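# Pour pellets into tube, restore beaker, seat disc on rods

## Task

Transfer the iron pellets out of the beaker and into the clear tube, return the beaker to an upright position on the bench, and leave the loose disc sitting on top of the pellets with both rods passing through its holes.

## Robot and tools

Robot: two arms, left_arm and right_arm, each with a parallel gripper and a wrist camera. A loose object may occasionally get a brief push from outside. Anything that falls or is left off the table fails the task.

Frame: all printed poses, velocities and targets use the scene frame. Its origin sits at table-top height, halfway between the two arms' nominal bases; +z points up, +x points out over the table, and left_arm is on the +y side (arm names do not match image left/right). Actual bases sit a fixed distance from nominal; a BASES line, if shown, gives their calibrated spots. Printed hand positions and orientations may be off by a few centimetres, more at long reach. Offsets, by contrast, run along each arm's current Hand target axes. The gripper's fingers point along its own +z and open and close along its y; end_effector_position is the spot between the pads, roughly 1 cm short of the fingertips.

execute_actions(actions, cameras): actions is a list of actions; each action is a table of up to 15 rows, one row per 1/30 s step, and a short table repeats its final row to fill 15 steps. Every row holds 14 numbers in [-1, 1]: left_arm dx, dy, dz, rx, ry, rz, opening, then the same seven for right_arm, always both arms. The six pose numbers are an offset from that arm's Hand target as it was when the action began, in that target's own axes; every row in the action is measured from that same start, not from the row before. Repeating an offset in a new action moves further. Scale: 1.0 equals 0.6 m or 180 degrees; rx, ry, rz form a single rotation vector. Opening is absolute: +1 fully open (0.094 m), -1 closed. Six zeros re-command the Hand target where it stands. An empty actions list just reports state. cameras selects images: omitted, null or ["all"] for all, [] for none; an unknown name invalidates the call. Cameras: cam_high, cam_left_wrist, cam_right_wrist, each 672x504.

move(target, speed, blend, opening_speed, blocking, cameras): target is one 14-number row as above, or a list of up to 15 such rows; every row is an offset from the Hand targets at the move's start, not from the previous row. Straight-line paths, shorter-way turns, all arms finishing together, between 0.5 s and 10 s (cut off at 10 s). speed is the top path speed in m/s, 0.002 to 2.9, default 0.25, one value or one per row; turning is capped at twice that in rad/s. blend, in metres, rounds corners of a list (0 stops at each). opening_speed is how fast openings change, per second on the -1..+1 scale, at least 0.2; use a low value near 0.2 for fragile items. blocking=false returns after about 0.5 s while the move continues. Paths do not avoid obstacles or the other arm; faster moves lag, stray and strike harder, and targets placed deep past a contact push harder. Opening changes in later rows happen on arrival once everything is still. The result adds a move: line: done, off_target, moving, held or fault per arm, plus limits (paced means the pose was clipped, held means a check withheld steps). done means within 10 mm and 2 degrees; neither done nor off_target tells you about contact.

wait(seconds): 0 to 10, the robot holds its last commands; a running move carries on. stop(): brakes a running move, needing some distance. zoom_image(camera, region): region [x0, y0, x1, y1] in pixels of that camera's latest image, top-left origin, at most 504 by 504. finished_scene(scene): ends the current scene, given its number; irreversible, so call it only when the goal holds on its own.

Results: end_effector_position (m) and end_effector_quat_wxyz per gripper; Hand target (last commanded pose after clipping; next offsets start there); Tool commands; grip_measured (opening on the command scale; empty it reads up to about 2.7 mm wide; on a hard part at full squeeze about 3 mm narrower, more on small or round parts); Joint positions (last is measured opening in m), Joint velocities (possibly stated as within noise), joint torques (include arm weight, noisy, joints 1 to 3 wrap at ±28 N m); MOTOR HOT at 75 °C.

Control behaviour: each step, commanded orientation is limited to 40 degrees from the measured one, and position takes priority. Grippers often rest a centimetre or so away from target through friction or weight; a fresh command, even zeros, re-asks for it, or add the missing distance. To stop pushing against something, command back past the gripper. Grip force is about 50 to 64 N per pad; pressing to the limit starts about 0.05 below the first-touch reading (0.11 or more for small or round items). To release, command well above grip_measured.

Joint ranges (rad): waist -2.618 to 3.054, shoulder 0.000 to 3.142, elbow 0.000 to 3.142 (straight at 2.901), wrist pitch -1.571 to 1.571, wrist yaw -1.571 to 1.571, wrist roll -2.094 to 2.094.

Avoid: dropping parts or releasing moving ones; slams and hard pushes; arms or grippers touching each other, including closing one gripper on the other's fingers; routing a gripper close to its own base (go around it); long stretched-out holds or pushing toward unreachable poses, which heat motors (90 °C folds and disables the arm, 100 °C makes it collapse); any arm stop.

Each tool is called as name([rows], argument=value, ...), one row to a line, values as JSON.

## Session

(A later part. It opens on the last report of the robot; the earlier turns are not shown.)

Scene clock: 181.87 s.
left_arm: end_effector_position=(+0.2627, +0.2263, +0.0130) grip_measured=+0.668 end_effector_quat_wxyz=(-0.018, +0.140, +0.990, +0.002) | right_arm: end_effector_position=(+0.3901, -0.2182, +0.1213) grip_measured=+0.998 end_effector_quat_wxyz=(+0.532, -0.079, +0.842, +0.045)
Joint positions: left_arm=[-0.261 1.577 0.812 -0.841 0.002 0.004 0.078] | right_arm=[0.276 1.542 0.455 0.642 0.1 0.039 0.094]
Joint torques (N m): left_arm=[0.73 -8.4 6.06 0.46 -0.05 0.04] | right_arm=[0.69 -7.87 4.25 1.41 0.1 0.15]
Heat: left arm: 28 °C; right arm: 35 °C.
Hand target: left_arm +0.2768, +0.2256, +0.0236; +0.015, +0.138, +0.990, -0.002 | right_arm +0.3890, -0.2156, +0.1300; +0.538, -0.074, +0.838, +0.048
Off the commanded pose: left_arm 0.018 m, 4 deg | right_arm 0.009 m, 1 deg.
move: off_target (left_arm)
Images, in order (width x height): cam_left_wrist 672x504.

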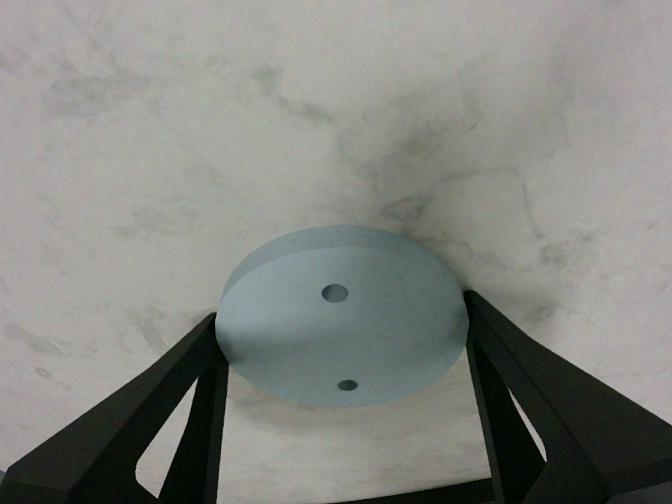

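move([
  [-0.0113,0,-0.377,0,0,0,0.45, 0,0,0,0,0,0,1],
  [-0.1743,-0.3245,-0.3715,0.0007,0.0197,-0.2504,0.45, 0,0,0,0,0,0,1],
], speed=0.15, blend=0.04)

Scene clock: 188.10 s.
left_arm: end_effector_position=(+0.3147, +0.0136, +0.2464) grip_measured=+0.668 end_effector_quat_wxyz=(+0.044, -0.245, +0.963, -0.108) | right_arm: end_effector_position=(+0.3901, -0.2182, +0.1213) grip_measured=+0.998 end_effector_quat_wxyz=(+0.532, -0.079, +0.842, +0.045)
Joint positions: left_arm=[-0.756 1.908 2.143 -1.574 0.037 -1.275 0.078] | right_arm=[0.276 1.542 0.455 0.642 0.1 0.039 0.094]
Joint torques (N m): left_arm=[-0.31 -7.83 7.97 0.74 0.04 -0.06] | right_arm=[0.72 -7.88 4.26 1.41 0.13 0.14]
Heat: left arm: 28 °C; right arm: 35 °C.
Hand target: left_arm +0.3174, +0.0116, +0.2496; -0.017, -0.252, +0.968, -0.005 | right_arm +0.3890, -0.2156, +0.1300; +0.538, -0.074, +0.838, +0.048
Off the commanded pose: left_arm 0.005 m, 14 deg | right_arm 0.009 m, 1 deg.
joint sent to its limit (left arm) — joint 4 (wrist pitch), lower limit. The joint targets are off in position and orientation.
move: off_target (left_arm)

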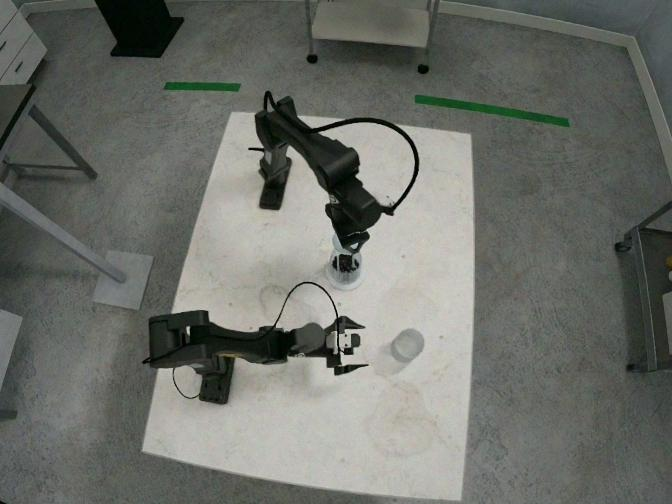

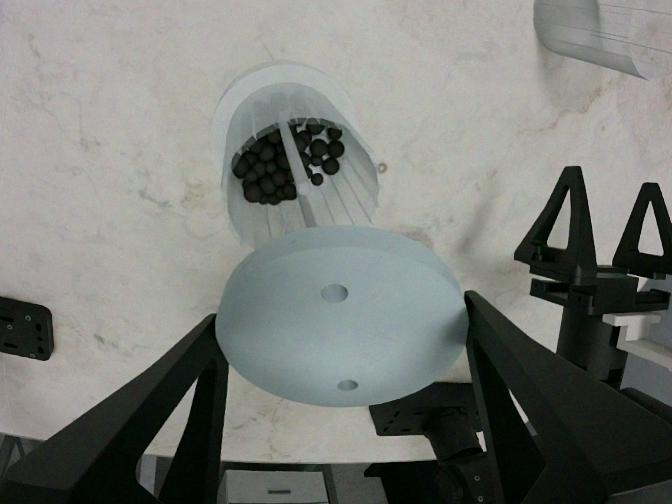

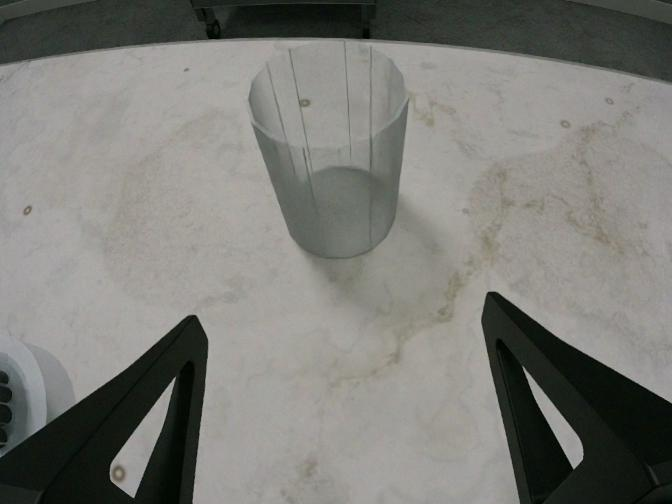

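zoom_image(camera="cam_left_wrist", region=[190, 40, 430, 260])

Scaled by 2.100 from the camera's 672x504 image, which has a finer 960x720 frame.

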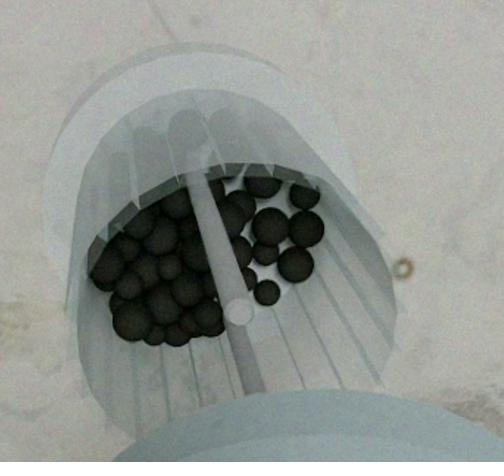

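move(target=[0,0,0.055,0,0,0,0.45, 0,0,0,0,0,0,1], speed=0.08, cameras=["cam_left_wrist"])

zoom_image(camera="cam_left_wrist", region=[190, 40, 430, 260])

Scene clock: 192.30 s.
left_arm: end_effector_position=(+0.3173, +0.0110, +0.2228) grip_measured=+0.668 end_effector_quat_wxyz=(+0.027, -0.247, +0.965, -0.079) | right_arm: end_effector_position=(+0.3901, -0.2182, +0.1213) grip_measured=+0.998 end_effector_quat_wxyz=(+0.532, -0.079, +0.842, +0.045)
Joint positions: left_arm=[-0.756 1.96 2.128 -1.574 0.037 -1.277 0.078] | right_arm=[0.276 1.542 0.455 0.642 0.1 0.039 0.094]
Joint torques (N m): left_arm=[-0.68 -7.91 5.46 0.55 0.01 -0.07] | right_arm=[0.66 -7.87 4.11 1.43 0.11 0.11]
Heat: left arm: 28 °C; right arm: 35 °C.
Hand target: left_arm +0.3164, +0.0111, +0.2166; -0.017, -0.252, +0.968, -0.005 | right_arm +0.3890, -0.2156, +0.1300; +0.538, -0.074, +0.838, +0.048
Off the commanded pose: left_arm 0.006 m, 10 deg | right_arm 0.009 m, 1 deg.
joint sent to its limit (left arm) — joint 4 (wrist pitch), lower limit. The joint targets are off in position and orientation.
move: off_target (left_arm)
Images, in order (width x height): cam_left_wrist 672x504.

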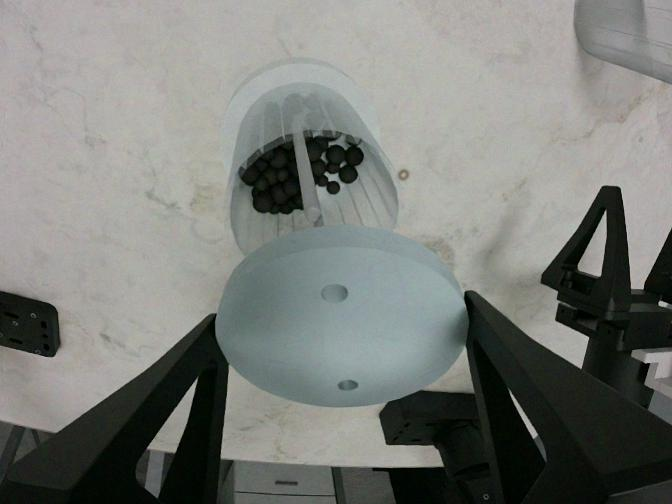

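Scaled by 2.100 from the camera's 672x504 image, which has a finer 960x720 frame.

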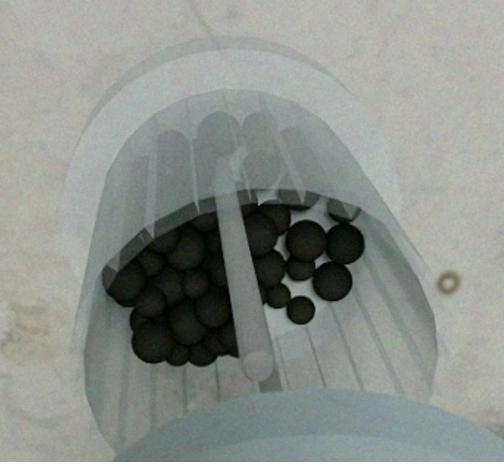

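move(target=[0.0902,0,0.043,0,0,0,0.45, 0,0,0,0,0,0,1], speed=0.1, cameras=["cam_left_wrist","cam_high"])

zoom_image(camera="cam_left_wrist", region=[190, 40, 430, 260])

Scene clock: 198.33 s.
left_arm: end_effector_position=(+0.2687, -0.0168, +0.1984) grip_measured=+0.668 end_effector_quat_wxyz=(-0.003, -0.244, +0.969, -0.043) | right_arm: end_effector_position=(+0.3901, -0.2182, +0.1213) grip_measured=+0.998 end_effector_quat_wxyz=(+0.532, -0.079, +0.842, +0.045)
Joint positions: left_arm=[-0.898 1.973 2.053 -1.574 0.039 -1.41 0.078] | right_arm=[0.276 1.542 0.455 0.642 0.1 0.039 0.094]
Joint torques (N m): left_arm=[-0.38 -8.31 5.29 0.39 -0.01 -0.14] | right_arm=[0.64 -7.94 4.22 1.4 0.11 0.17]
Heat: left arm: 28 °C; right arm: 35 °C.
Hand target: left_arm +0.2683, -0.0157, +0.1927; -0.017, -0.252, +0.968, -0.005 | right_arm +0.3890, -0.2156, +0.1300; +0.538, -0.074, +0.838, +0.048
Off the commanded pose: left_arm 0.006 m, 5 deg | right_arm 0.009 m, 1 deg.
joint sent to its limit (left arm) — joint 4 (wrist pitch), lower limit. The joint targets are off in position, not in orientation.
move: off_target (left_arm)
Images, in order (width x height): cam_high 672x504, cam_left_wrist 672x504.

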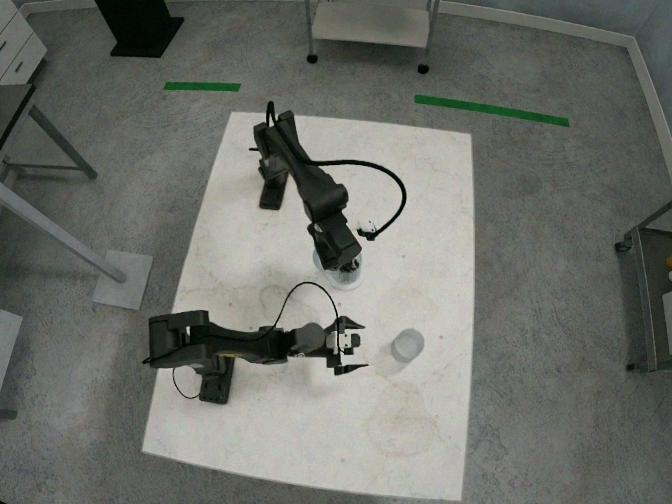

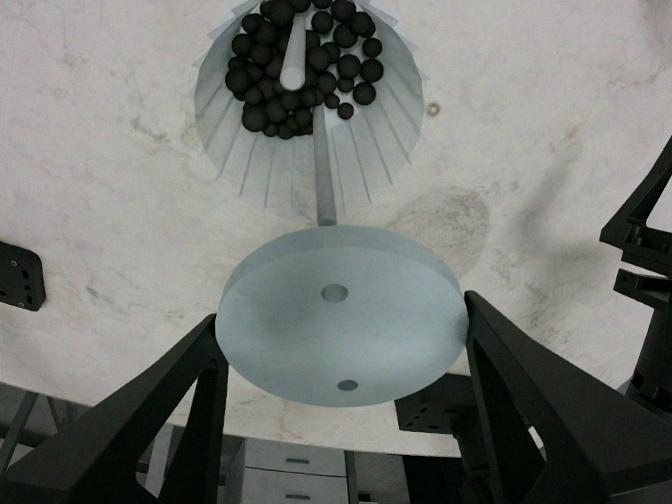

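Scaled by 2.100 from the camera's 672x504 image, which has a finer 960x720 frame.

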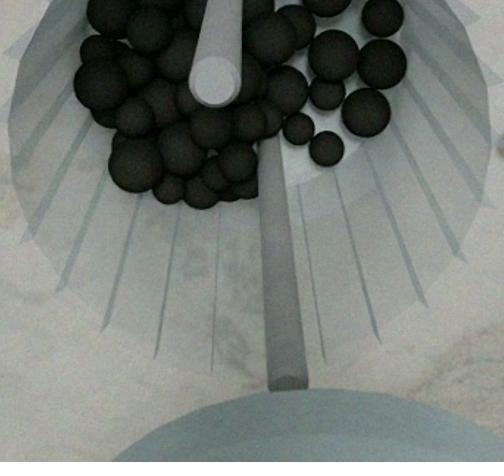

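move(target=[0,0,0,0,0,0,0.45, 0.0108,0.148,-0.1037,-0.456,-0.2282,0.0014,-0.6], speed=0.2)

Scene clock: 214.07 s.
left_arm: end_effector_position=(+0.2687, -0.0168, +0.1984) grip_measured=+0.668 end_effector_quat_wxyz=(-0.003, -0.245, +0.969, -0.043) | right_arm: end_effector_position=(+0.3134, -0.1399, +0.1453) grip_measured=-0.598 end_effector_quat_wxyz=(+0.485, -0.459, +0.538, +0.515)
Joint positions: left_arm=[-0.898 1.973 2.053 -1.574 0.039 -1.412 0.078] | right_arm=[-0.02 2.091 0.619 1.484 -1.529 0.119 0.019]
Joint torques (N m): left_arm=[-0.44 -8.21 5.46 0.42 0.06 -0.11] | right_arm=[0.49 -6.82 3.71 1.69 -0.14 -0.09]
Heat: left arm: 28 °C; right arm: 35 °C.
Hand target: left_arm +0.2683, -0.0157, +0.1927; -0.017, -0.252, +0.968, -0.005 | right_arm +0.3151, -0.1386, +0.1501; +0.597, -0.380, +0.380, +0.596
Off the commanded pose: left_arm 0.006 m, 5 deg | right_arm 0.005 m, 26 deg.
joint sent to its limit (left arm) — joint 4 (wrist pitch), lower limit. The joint targets are off in position, not in orientation.
joint sent to its limit (right arm) — joint 4 (wrist pitch), upper limit. The joint targets are off in orientation, not in position.
move: off_target (left_arm, right_arm)

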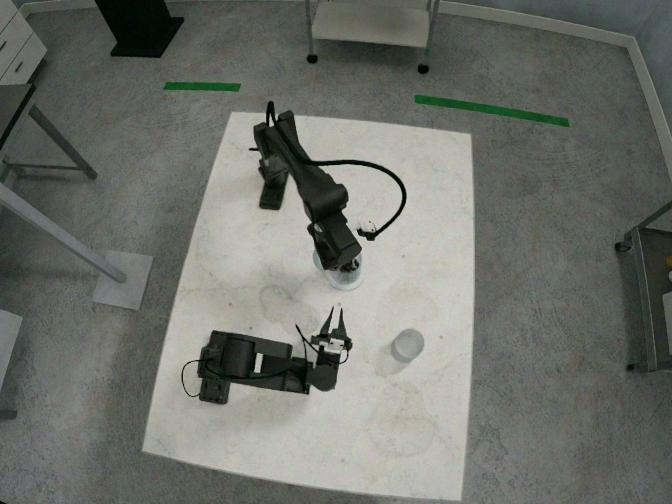

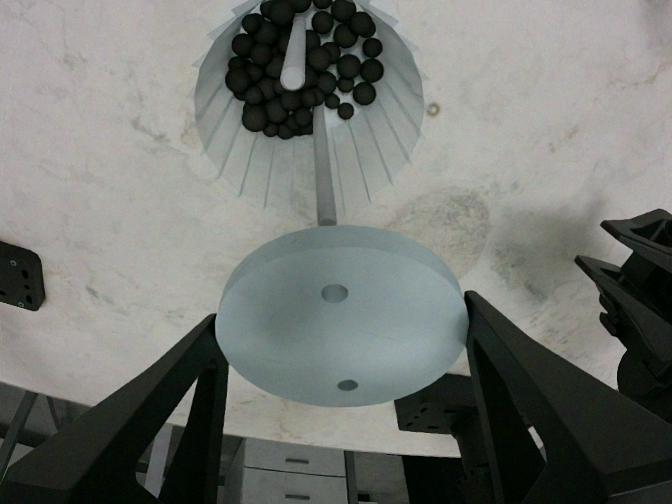

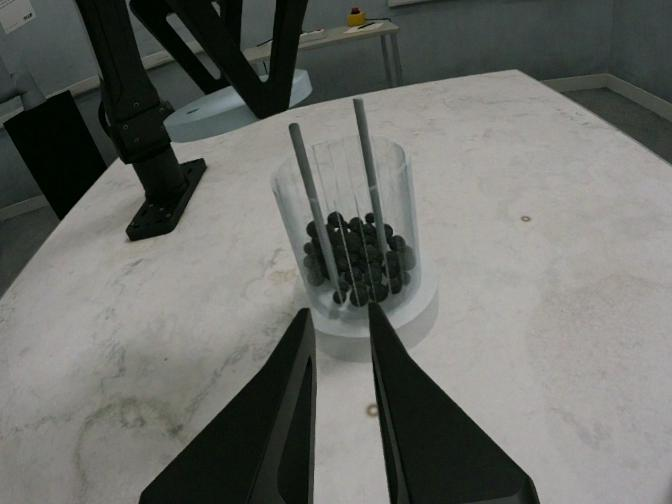

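move(target=[-0.0783,0.0137,-0.0027,0,0,-0.026,0.45, 0,0,0,0,0,0,-0.6], speed=0.06)

zoom_image(camera="cam_left_wrist", region=[190, 80, 470, 300])

zoom_image(camera="cam_right_wrist", region=[200, 0, 500, 260])

Scene clock: 217.20 s.
left_arm: end_effector_position=(+0.3040, +0.0130, +0.1984) grip_measured=+0.668 end_effector_quat_wxyz=(-0.001, -0.298, +0.954, -0.043) | right_arm: end_effector_position=(+0.3131, -0.1399, +0.1453) grip_measured=-0.598 end_effector_quat_wxyz=(+0.487, -0.462, +0.535, +0.513)
Joint positions: left_arm=[-0.775 1.973 2.053 -1.574 0.042 -1.398 0.078] | right_arm=[-0.02 2.091 0.619 1.484 -1.53 0.112 0.019]
Joint torques (N m): left_arm=[0.38 -8.16 5.87 0.43 -0.01 0.1] | right_arm=[0.61 -6.75 3.79 1.66 -0.15 -0.01]
Heat: left arm: 28 °C; right arm: 35 °C.
Hand target: left_arm +0.3054, +0.0143, +0.1927; -0.017, -0.291, +0.957, -0.004 | right_arm +0.3151, -0.1386, +0.1501; +0.597, -0.380, +0.380, +0.596
Off the commanded pose: left_arm 0.006 m, 5 deg | right_arm 0.005 m, 26 deg.
joint sent to its limit (left arm) — joint 4 (wrist pitch), lower limit. The joint targets are off in position and orientation.
joint sent to its limit (right arm) — joint 4 (wrist pitch), upper limit. The joint targets are off in orientation, not in position.
move: off_target (left_arm, right_arm)

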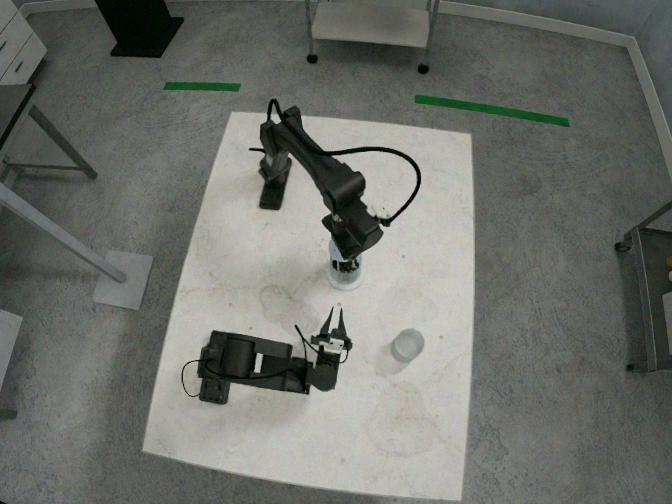

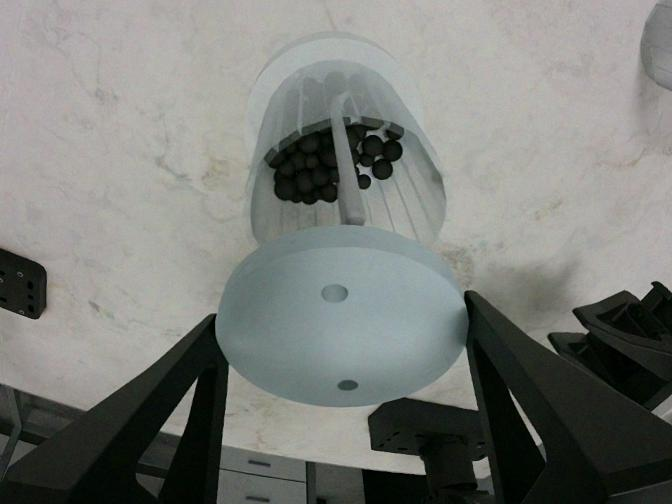

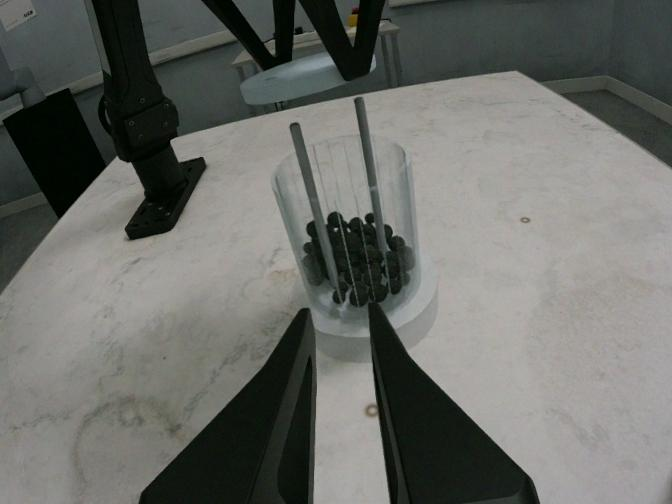

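Scaled by 1.800 from the camera's 672x504 image, which has a finer 960x720 frame.

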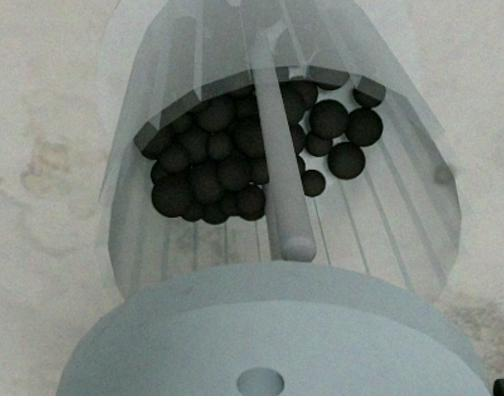

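Scaled by 1.680 from the camera's 672x504 image, which has a finer 960x720 frame.

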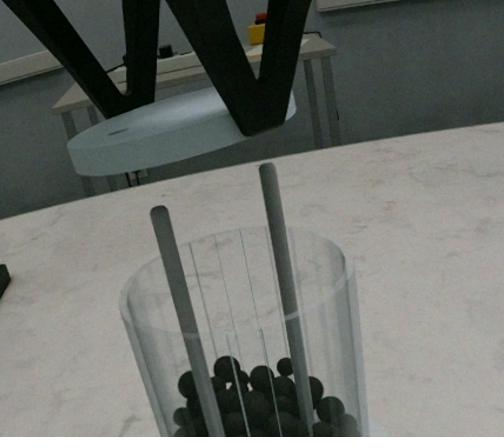

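move(target=[-0.0023,-0.0145,0.0,0,0,0.010,0.45, 0,0,0,0,0,0,-0.6], speed=0.05, cameras=["cam_left_wrist","cam_right_wrist"])

zoom_image(camera="cam_left_wrist", region=[190, 80, 470, 300])

zoom_image(camera="cam_right_wrist", region=[200, 0, 500, 260])

Scene clock: 220.90 s.
left_arm: end_effector_position=(+0.3073, +0.0097, +0.1918) grip_measured=+0.668 end_effector_quat_wxyz=(-0.004, -0.283, +0.958, -0.037) | right_arm: end_effector_position=(+0.3131, -0.1399, +0.1453) grip_measured=-0.598 end_effector_quat_wxyz=(+0.488, -0.463, +0.534, +0.512)
Joint positions: left_arm=[-0.775 2.002 2.068 -1.574 0.042 -1.367 0.078] | right_arm=[-0.02 2.091 0.619 1.484 -1.53 0.105 0.019]
Joint torques (N m): left_arm=[0.01 -8.25 7.9 0.4 -0.02 0.16] | right_arm=[0.59 -6.71 3.85 1.64 -0.12 0.03]
Heat: left arm: 28 °C; right arm: 35 °C.
Hand target: left_arm +0.3114, +0.0079, +0.1926; -0.017, -0.276, +0.961, -0.004 | right_arm +0.3151, -0.1386, +0.1501; +0.597, -0.380, +0.380, +0.596
Off the commanded pose: left_arm 0.005 m, 4 deg | right_arm 0.005 m, 26 deg.
joint sent to its limit (left arm) — joint 4 (wrist pitch), lower limit. The joint targets are off in position and orientation.
joint sent to its limit (right arm) — joint 4 (wrist pitch), upper limit. The joint targets are off in orientation, not in position.
move: off_target (left_arm, right_arm)
Images, in order (width x height): cam_left_wrist 672x504, cam_right_wrist 672x504.

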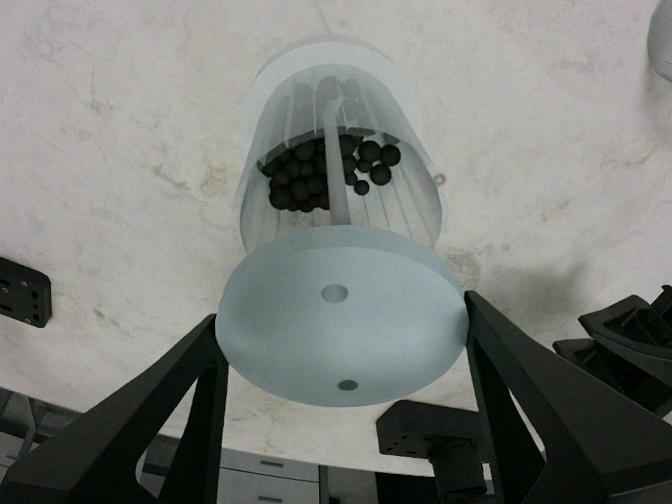

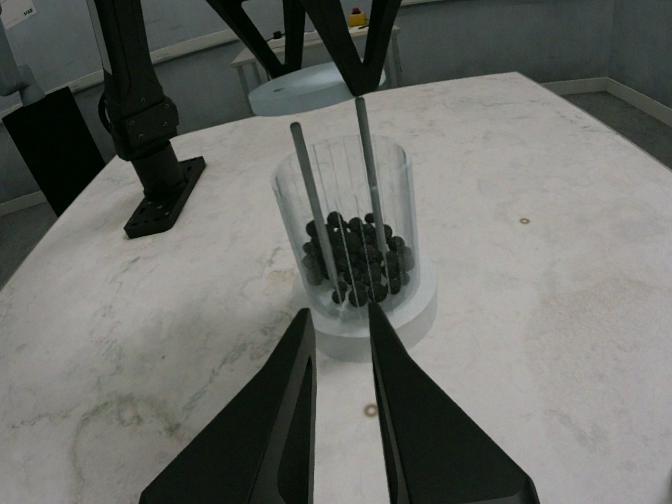

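Scaled by 1.800 from the camera's 672x504 image, which has a finer 960x720 frame.

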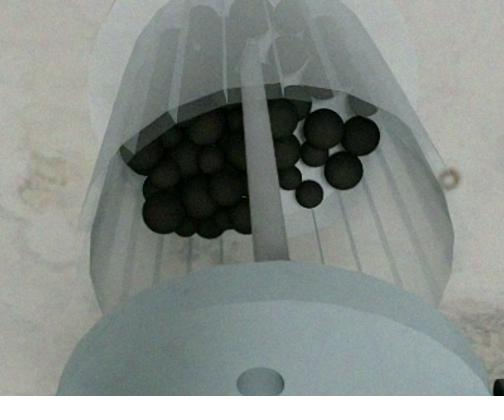

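Scaled by 1.680 from the camera's 672x504 image, which has a finer 960x720 frame.

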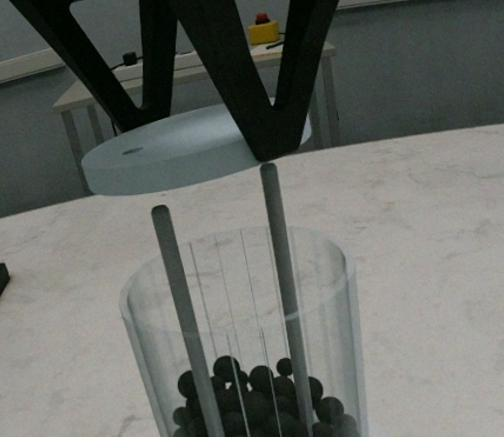

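move(target=[-0.002,-0.0075,-0.004,0,0,0,0.45, 0,0,0,0,0,0,-0.6], speed=0.05, cameras=["cam_left_wrist","cam_right_wrist"])

zoom_image(camera="cam_left_wrist", region=[190, 80, 470, 300])

zoom_image(camera="cam_right_wrist", region=[220, 20, 420, 180])

Scene clock: 223.77 s.
left_arm: end_effector_position=(+0.3108, +0.0062, +0.1941) grip_measured=+0.668 end_effector_quat_wxyz=(+0.000, -0.283, +0.958, -0.043) | right_arm: end_effector_position=(+0.3128, -0.1399, +0.1453) grip_measured=-0.598 end_effector_quat_wxyz=(+0.489, -0.465, +0.533, +0.511)
Joint positions: left_arm=[-0.775 2.013 2.092 -1.574 0.042 -1.367 0.078] | right_arm=[-0.02 2.091 0.619 1.484 -1.532 0.101 0.019]
Joint torques (N m): left_arm=[0.44 -8.35 7.9 0.43 0.01 0.05] | right_arm=[0.55 -6.69 3.9 1.68 -0.1 0.09]
Heat: left arm: 28 °C; right arm: 35 °C.
Hand target: left_arm +0.3149, +0.0047, +0.1950; -0.017, -0.276, +0.961, -0.004 | right_arm +0.3151, -0.1386, +0.1501; +0.597, -0.380, +0.380, +0.596
Off the commanded pose: left_arm 0.004 m, 5 deg | right_arm 0.006 m, 26 deg.
joint sent to its limit (left arm) — joint 4 (wrist pitch), lower limit. The joint targets are off in position and orientation.
move: off_target (left_arm, right_arm)
Images, in order (width x height): cam_left_wrist 672x504, cam_right_wrist 672x504.

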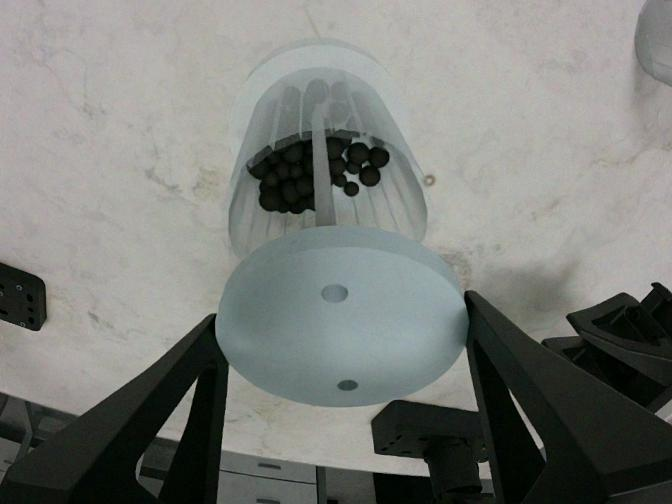

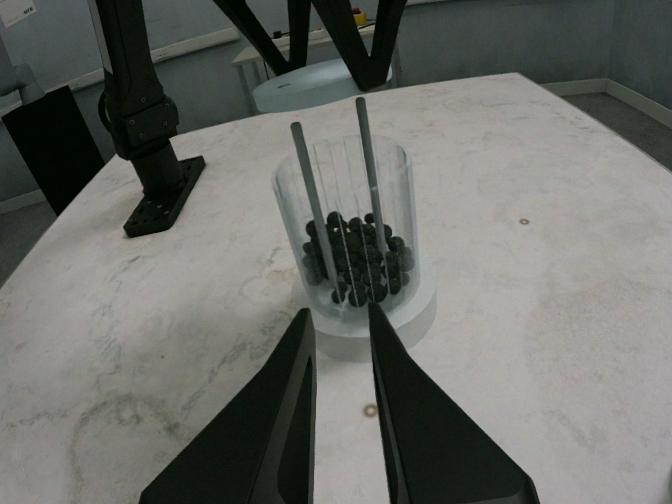

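Scaled by 1.800 from the camera's 672x504 image, which has a finer 960x720 frame.

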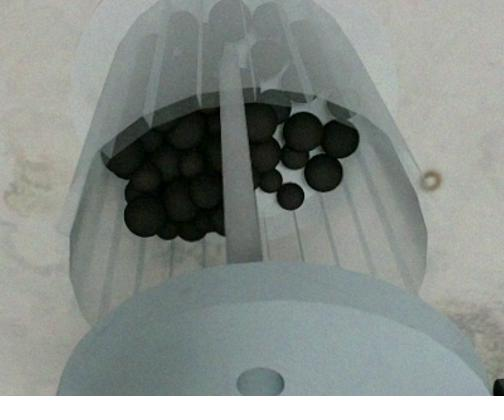

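Scaled by 2.520 from the camera's 672x504 image, which has a finer 960x720 frame.

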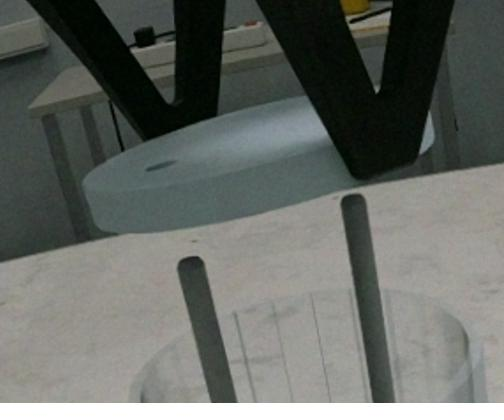

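move(target=[-0.0075,0.0038,0.0,0,0,0,0.45, 0,0,0,0,0,0,-0.6], speed=0.05, cameras=["cam_left_wrist","cam_right_wrist"])

zoom_image(camera="cam_left_wrist", region=[190, 80, 470, 300])

zoom_image(camera="cam_right_wrist", region=[220, 20, 420, 180])

Scene clock: 227.10 s.
left_arm: end_effector_position=(+0.3125, +0.0078, +0.1941) grip_measured=+0.668 end_effector_quat_wxyz=(+0.000, -0.280, +0.959, -0.043) | right_arm: end_effector_position=(+0.3128, -0.1399, +0.1453) grip_measured=-0.598 end_effector_quat_wxyz=(+0.490, -0.466, +0.532, +0.510)
Joint positions: left_arm=[-0.769 2.013 2.092 -1.574 0.042 -1.355 0.078] | right_arm=[-0.02 2.091 0.619 1.484 -1.532 0.098 0.019]
Joint torques (N m): left_arm=[0.76 -8.84 7.35 0.44 0.04 0.1] | right_arm=[0.59 -6.74 3.88 1.66 -0.12 0.1]
Heat: left arm: 28 °C; right arm: 35 °C.
Hand target: left_arm +0.3175, +0.0091, +0.1948; -0.017, -0.276, +0.961, -0.004 | right_arm +0.3151, -0.1386, +0.1501; +0.597, -0.380, +0.380, +0.596
Off the commanded pose: left_arm 0.005 m, 5 deg | right_arm 0.006 m, 26 deg.
joint sent to its limit (left arm) — joint 4 (wrist pitch), lower limit. The joint targets are off in position and orientation.
move: off_target (left_arm, right_arm)
Images, in order (width x height): cam_left_wrist 672x504, cam_right_wrist 672x504.

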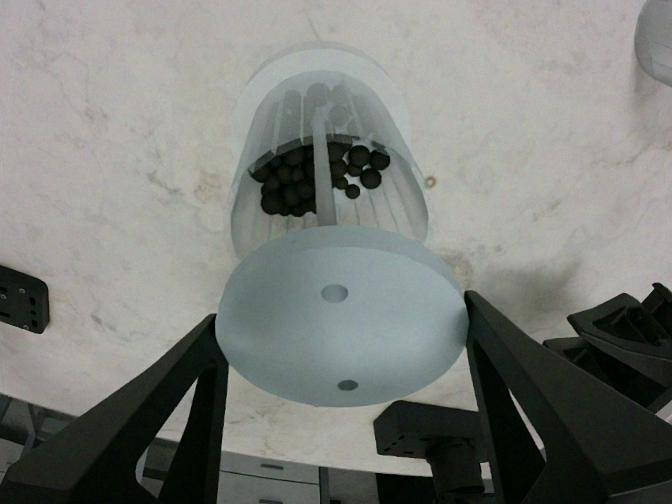

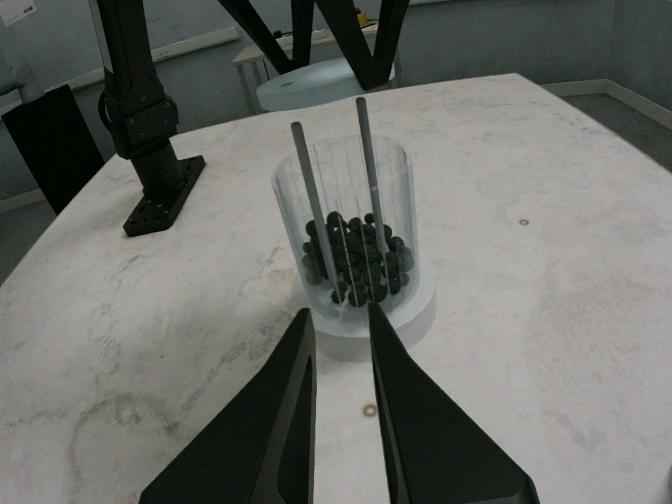

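Scaled by 1.800 from the camera's 672x504 image, which has a finer 960x720 frame.

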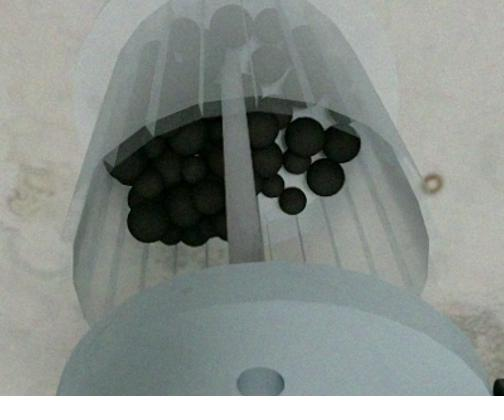

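Scaled by 2.520 from the camera's 672x504 image, which has a finer 960x720 frame.

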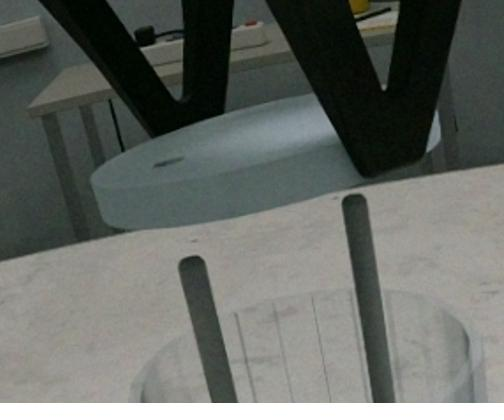

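move(target=[-0.0013,0.002,0.0167,0,0,0,0.45, 0,0,0,0,0,0,-0.6], speed=0.04, cameras=["cam_left_wrist","cam_right_wrist"])

zoom_image(camera="cam_left_wrist", region=[190, 80, 470, 300])

zoom_image(camera="cam_right_wrist", region=[220, 20, 420, 180])

Scene clock: 229.77 s.
left_arm: end_effector_position=(+0.3132, +0.0072, +0.1890) grip_measured=+0.668 end_effector_quat_wxyz=(-0.003, -0.279, +0.960, -0.037) | right_arm: end_effector_position=(+0.3128, -0.1399, +0.1453) grip_measured=-0.598 end_effector_quat_wxyz=(+0.490, -0.466, +0.532, +0.510)
Joint positions: left_arm=[-0.769 2.026 2.092 -1.574 0.042 -1.352 0.078] | right_arm=[-0.02 2.091 0.619 1.484 -1.532 0.096 0.019]
Joint torques (N m): left_arm=[0.88 -8.54 6.3 0.44 0.07 0.07] | right_arm=[0.51 -6.76 4.07 1.66 -0.11 0.12]
Heat: left arm: 28 °C; right arm: 35 °C.
Hand target: left_arm +0.3172, +0.0103, +0.1848; -0.017, -0.276, +0.961, -0.004 | right_arm +0.3151, -0.1386, +0.1501; +0.597, -0.380, +0.380, +0.596
Off the commanded pose: left_arm 0.007 m, 4 deg | right_arm 0.006 m, 26 deg.
joint sent to its limit (left arm) — joint 4 (wrist pitch), lower limit. The joint targets are off in position, not in orientation.
move: off_target (left_arm, right_arm)
Images, in order (width x height): cam_left_wrist 672x504, cam_right_wrist 672x504.

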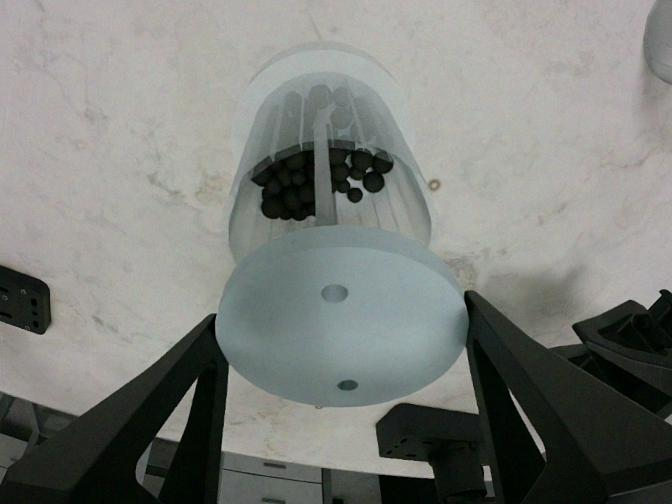

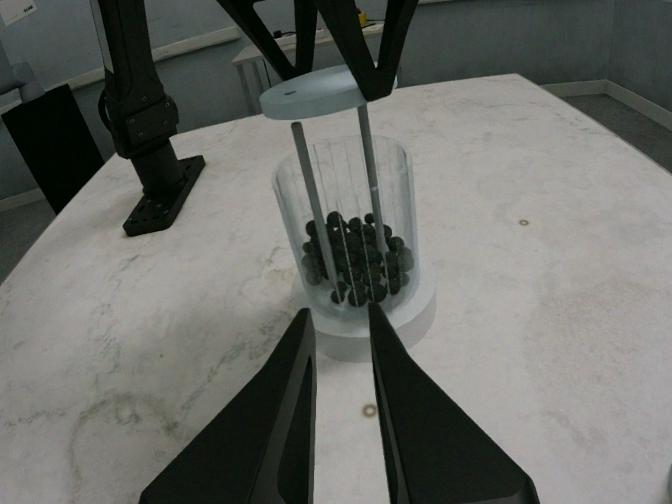

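Scaled by 1.800 from the camera's 672x504 image, which has a finer 960x720 frame.

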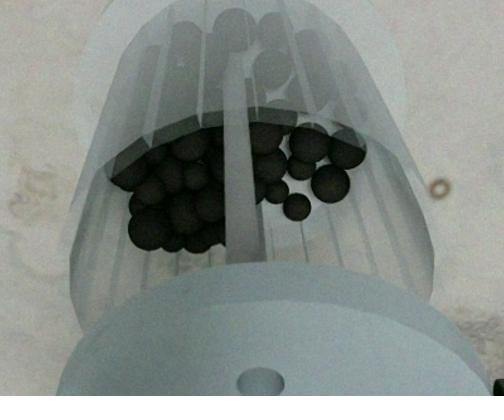

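Scaled by 2.520 from the camera's 672x504 image, which has a finer 960x720 frame.

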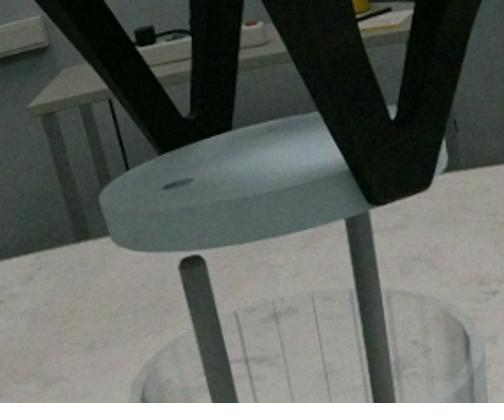

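move(target=[0.0012,0.002,0.0117,0,0,0,0.45, 0,0,0,0,0,0,-0.6], speed=0.04, cameras=["cam_left_wrist","cam_right_wrist"])

zoom_image(camera="cam_left_wrist", region=[190, 80, 470, 300])

zoom_image(camera="cam_right_wrist", region=[240, 50, 400, 170])

Scene clock: 232.10 s.
left_arm: end_effector_position=(+0.3137, +0.0067, +0.1850) grip_measured=+0.668 end_effector_quat_wxyz=(-0.006, -0.279, +0.960, -0.033) | right_arm: end_effector_position=(+0.3125, -0.1399, +0.1453) grip_measured=-0.598 end_effector_quat_wxyz=(+0.490, -0.467, +0.531, +0.510)
Joint positions: left_arm=[-0.769 2.037 2.092 -1.574 0.042 -1.352 0.078] | right_arm=[-0.02 2.091 0.619 1.484 -1.533 0.095 0.019]
Joint torques (N m): left_arm=[0.59 -8.49 5.42 0.42 -0.05 0.06] | right_arm=[0.53 -6.89 3.95 1.64 -0.12 0.1]
Heat: left arm: 28 °C; right arm: 34 °C.
Hand target: left_arm +0.3157, +0.0108, +0.1778; -0.017, -0.276, +0.961, -0.004 | right_arm +0.3151, -0.1386, +0.1501; +0.597, -0.380, +0.380, +0.596
Off the commanded pose: left_arm 0.009 m, 4 deg | right_arm 0.006 m, 25 deg.
joint sent to its limit (left arm) — joint 4 (wrist pitch), lower limit. The joint targets are off in position, not in orientation.
move: off_target (left_arm, right_arm)
Images, in order (width x height): cam_left_wrist 672x504, cam_right_wrist 672x504.

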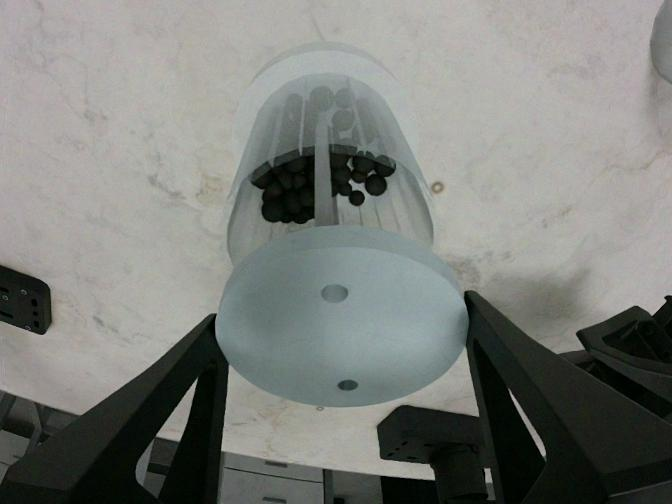

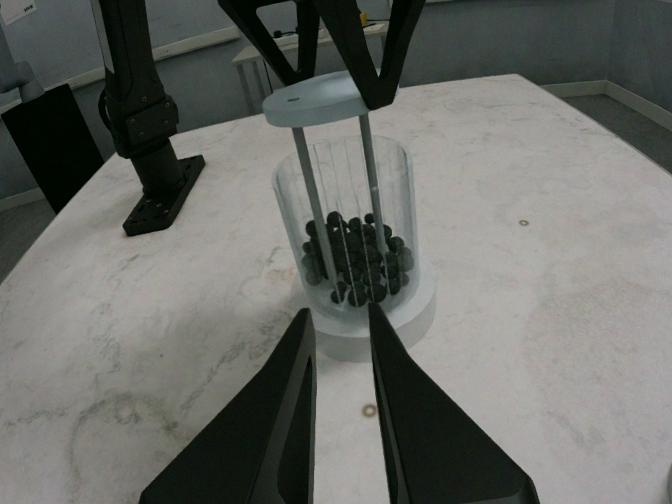

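Scaled by 1.800 from the camera's 672x504 image, which has a finer 960x720 frame.

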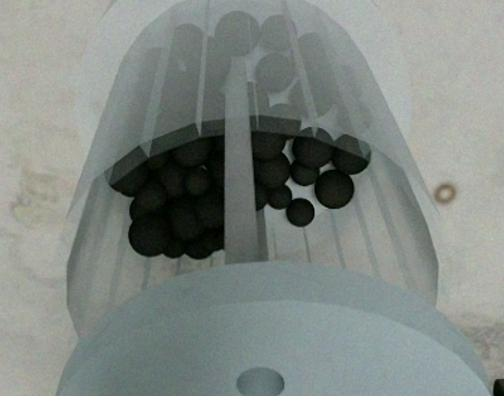

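Scaled by 3.150 from the camera's 672x504 image, which has a finer 960x720 frame.

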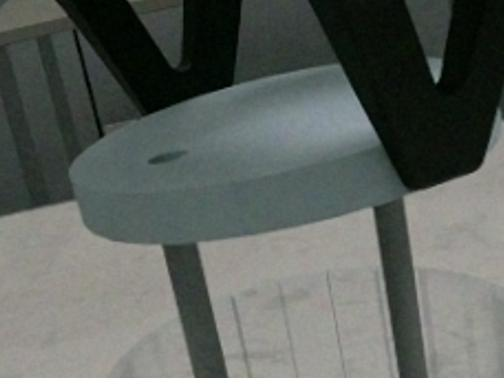

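move(target=[0.0002,0.007,-0.0067,0,0,0,0.45, 0,0,0,0,0,0,-0.6], speed=0.04, cameras=["cam_left_wrist","cam_right_wrist"])

zoom_image(camera="cam_left_wrist", region=[270, 80, 400, 240])

zoom_image(camera="cam_right_wrist", region=[240, 50, 400, 170])

Scene clock: 236.60 s.
left_arm: end_effector_position=(+0.3117, +0.0086, +0.1811) grip_measured=+0.668 end_effector_quat_wxyz=(-0.009, -0.278, +0.960, -0.026) | right_arm: end_effector_position=(+0.3125, -0.1399, +0.1453) grip_measured=-0.598 end_effector_quat_wxyz=(+0.490, -0.467, +0.531, +0.510)
Joint positions: left_arm=[-0.769 2.037 2.077 -1.574 0.042 -1.35 0.078] | right_arm=[-0.02 2.091 0.619 1.484 -1.533 0.095 0.019]
Joint torques (N m): left_arm=[1.2 -10.63 5.26 0.34 -0.01 0.11] | right_arm=[0.55 -6.68 4.07 1.63 -0.11 0.12]
Heat: left arm: 28 °C; right arm: 34 °C.
Hand target: left_arm +0.3135, +0.0144, +0.1818; -0.017, -0.276, +0.961, -0.004 | right_arm +0.3151, -0.1386, +0.1501; +0.597, -0.380, +0.380, +0.596
Off the commanded pose: left_arm 0.006 m, 3 deg | right_arm 0.006 m, 25 deg.
joint sent to its limit (left arm) — joint 4 (wrist pitch), lower limit. The joint targets are off in position, not in orientation.
move: off_target (left_arm, right_arm)
Images, in order (width x height): cam_left_wrist 672x504, cam_right_wrist 672x504.

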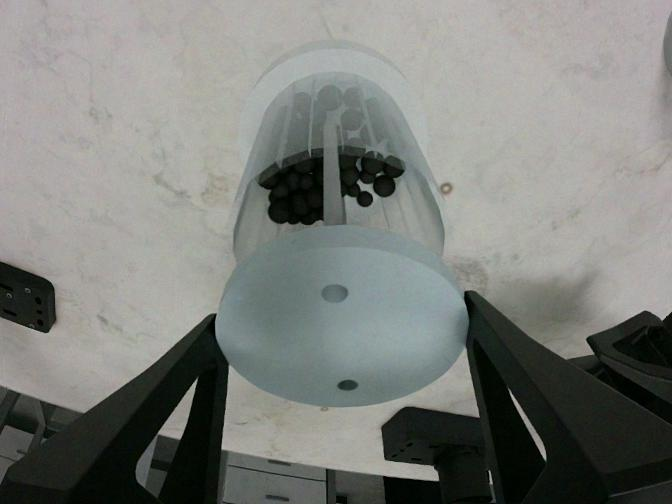

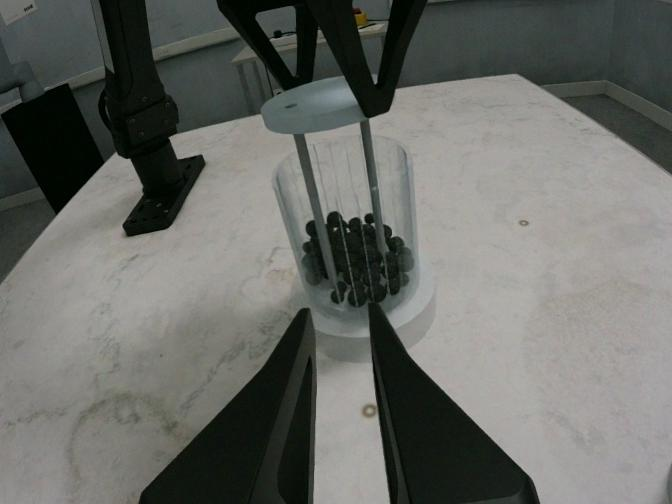

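Scaled by 3.150 from the camera's 672x504 image, which has a finer 960x720 frame.

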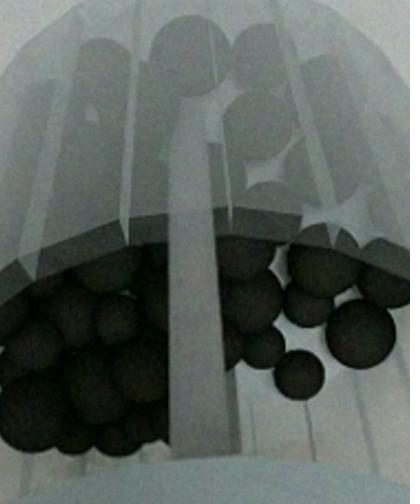

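Scaled by 3.150 from the camera's 672x504 image, which has a finer 960x720 frame.

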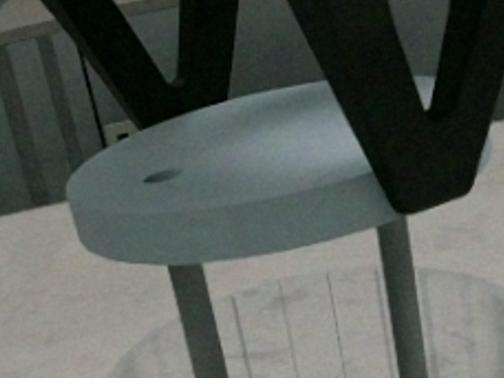

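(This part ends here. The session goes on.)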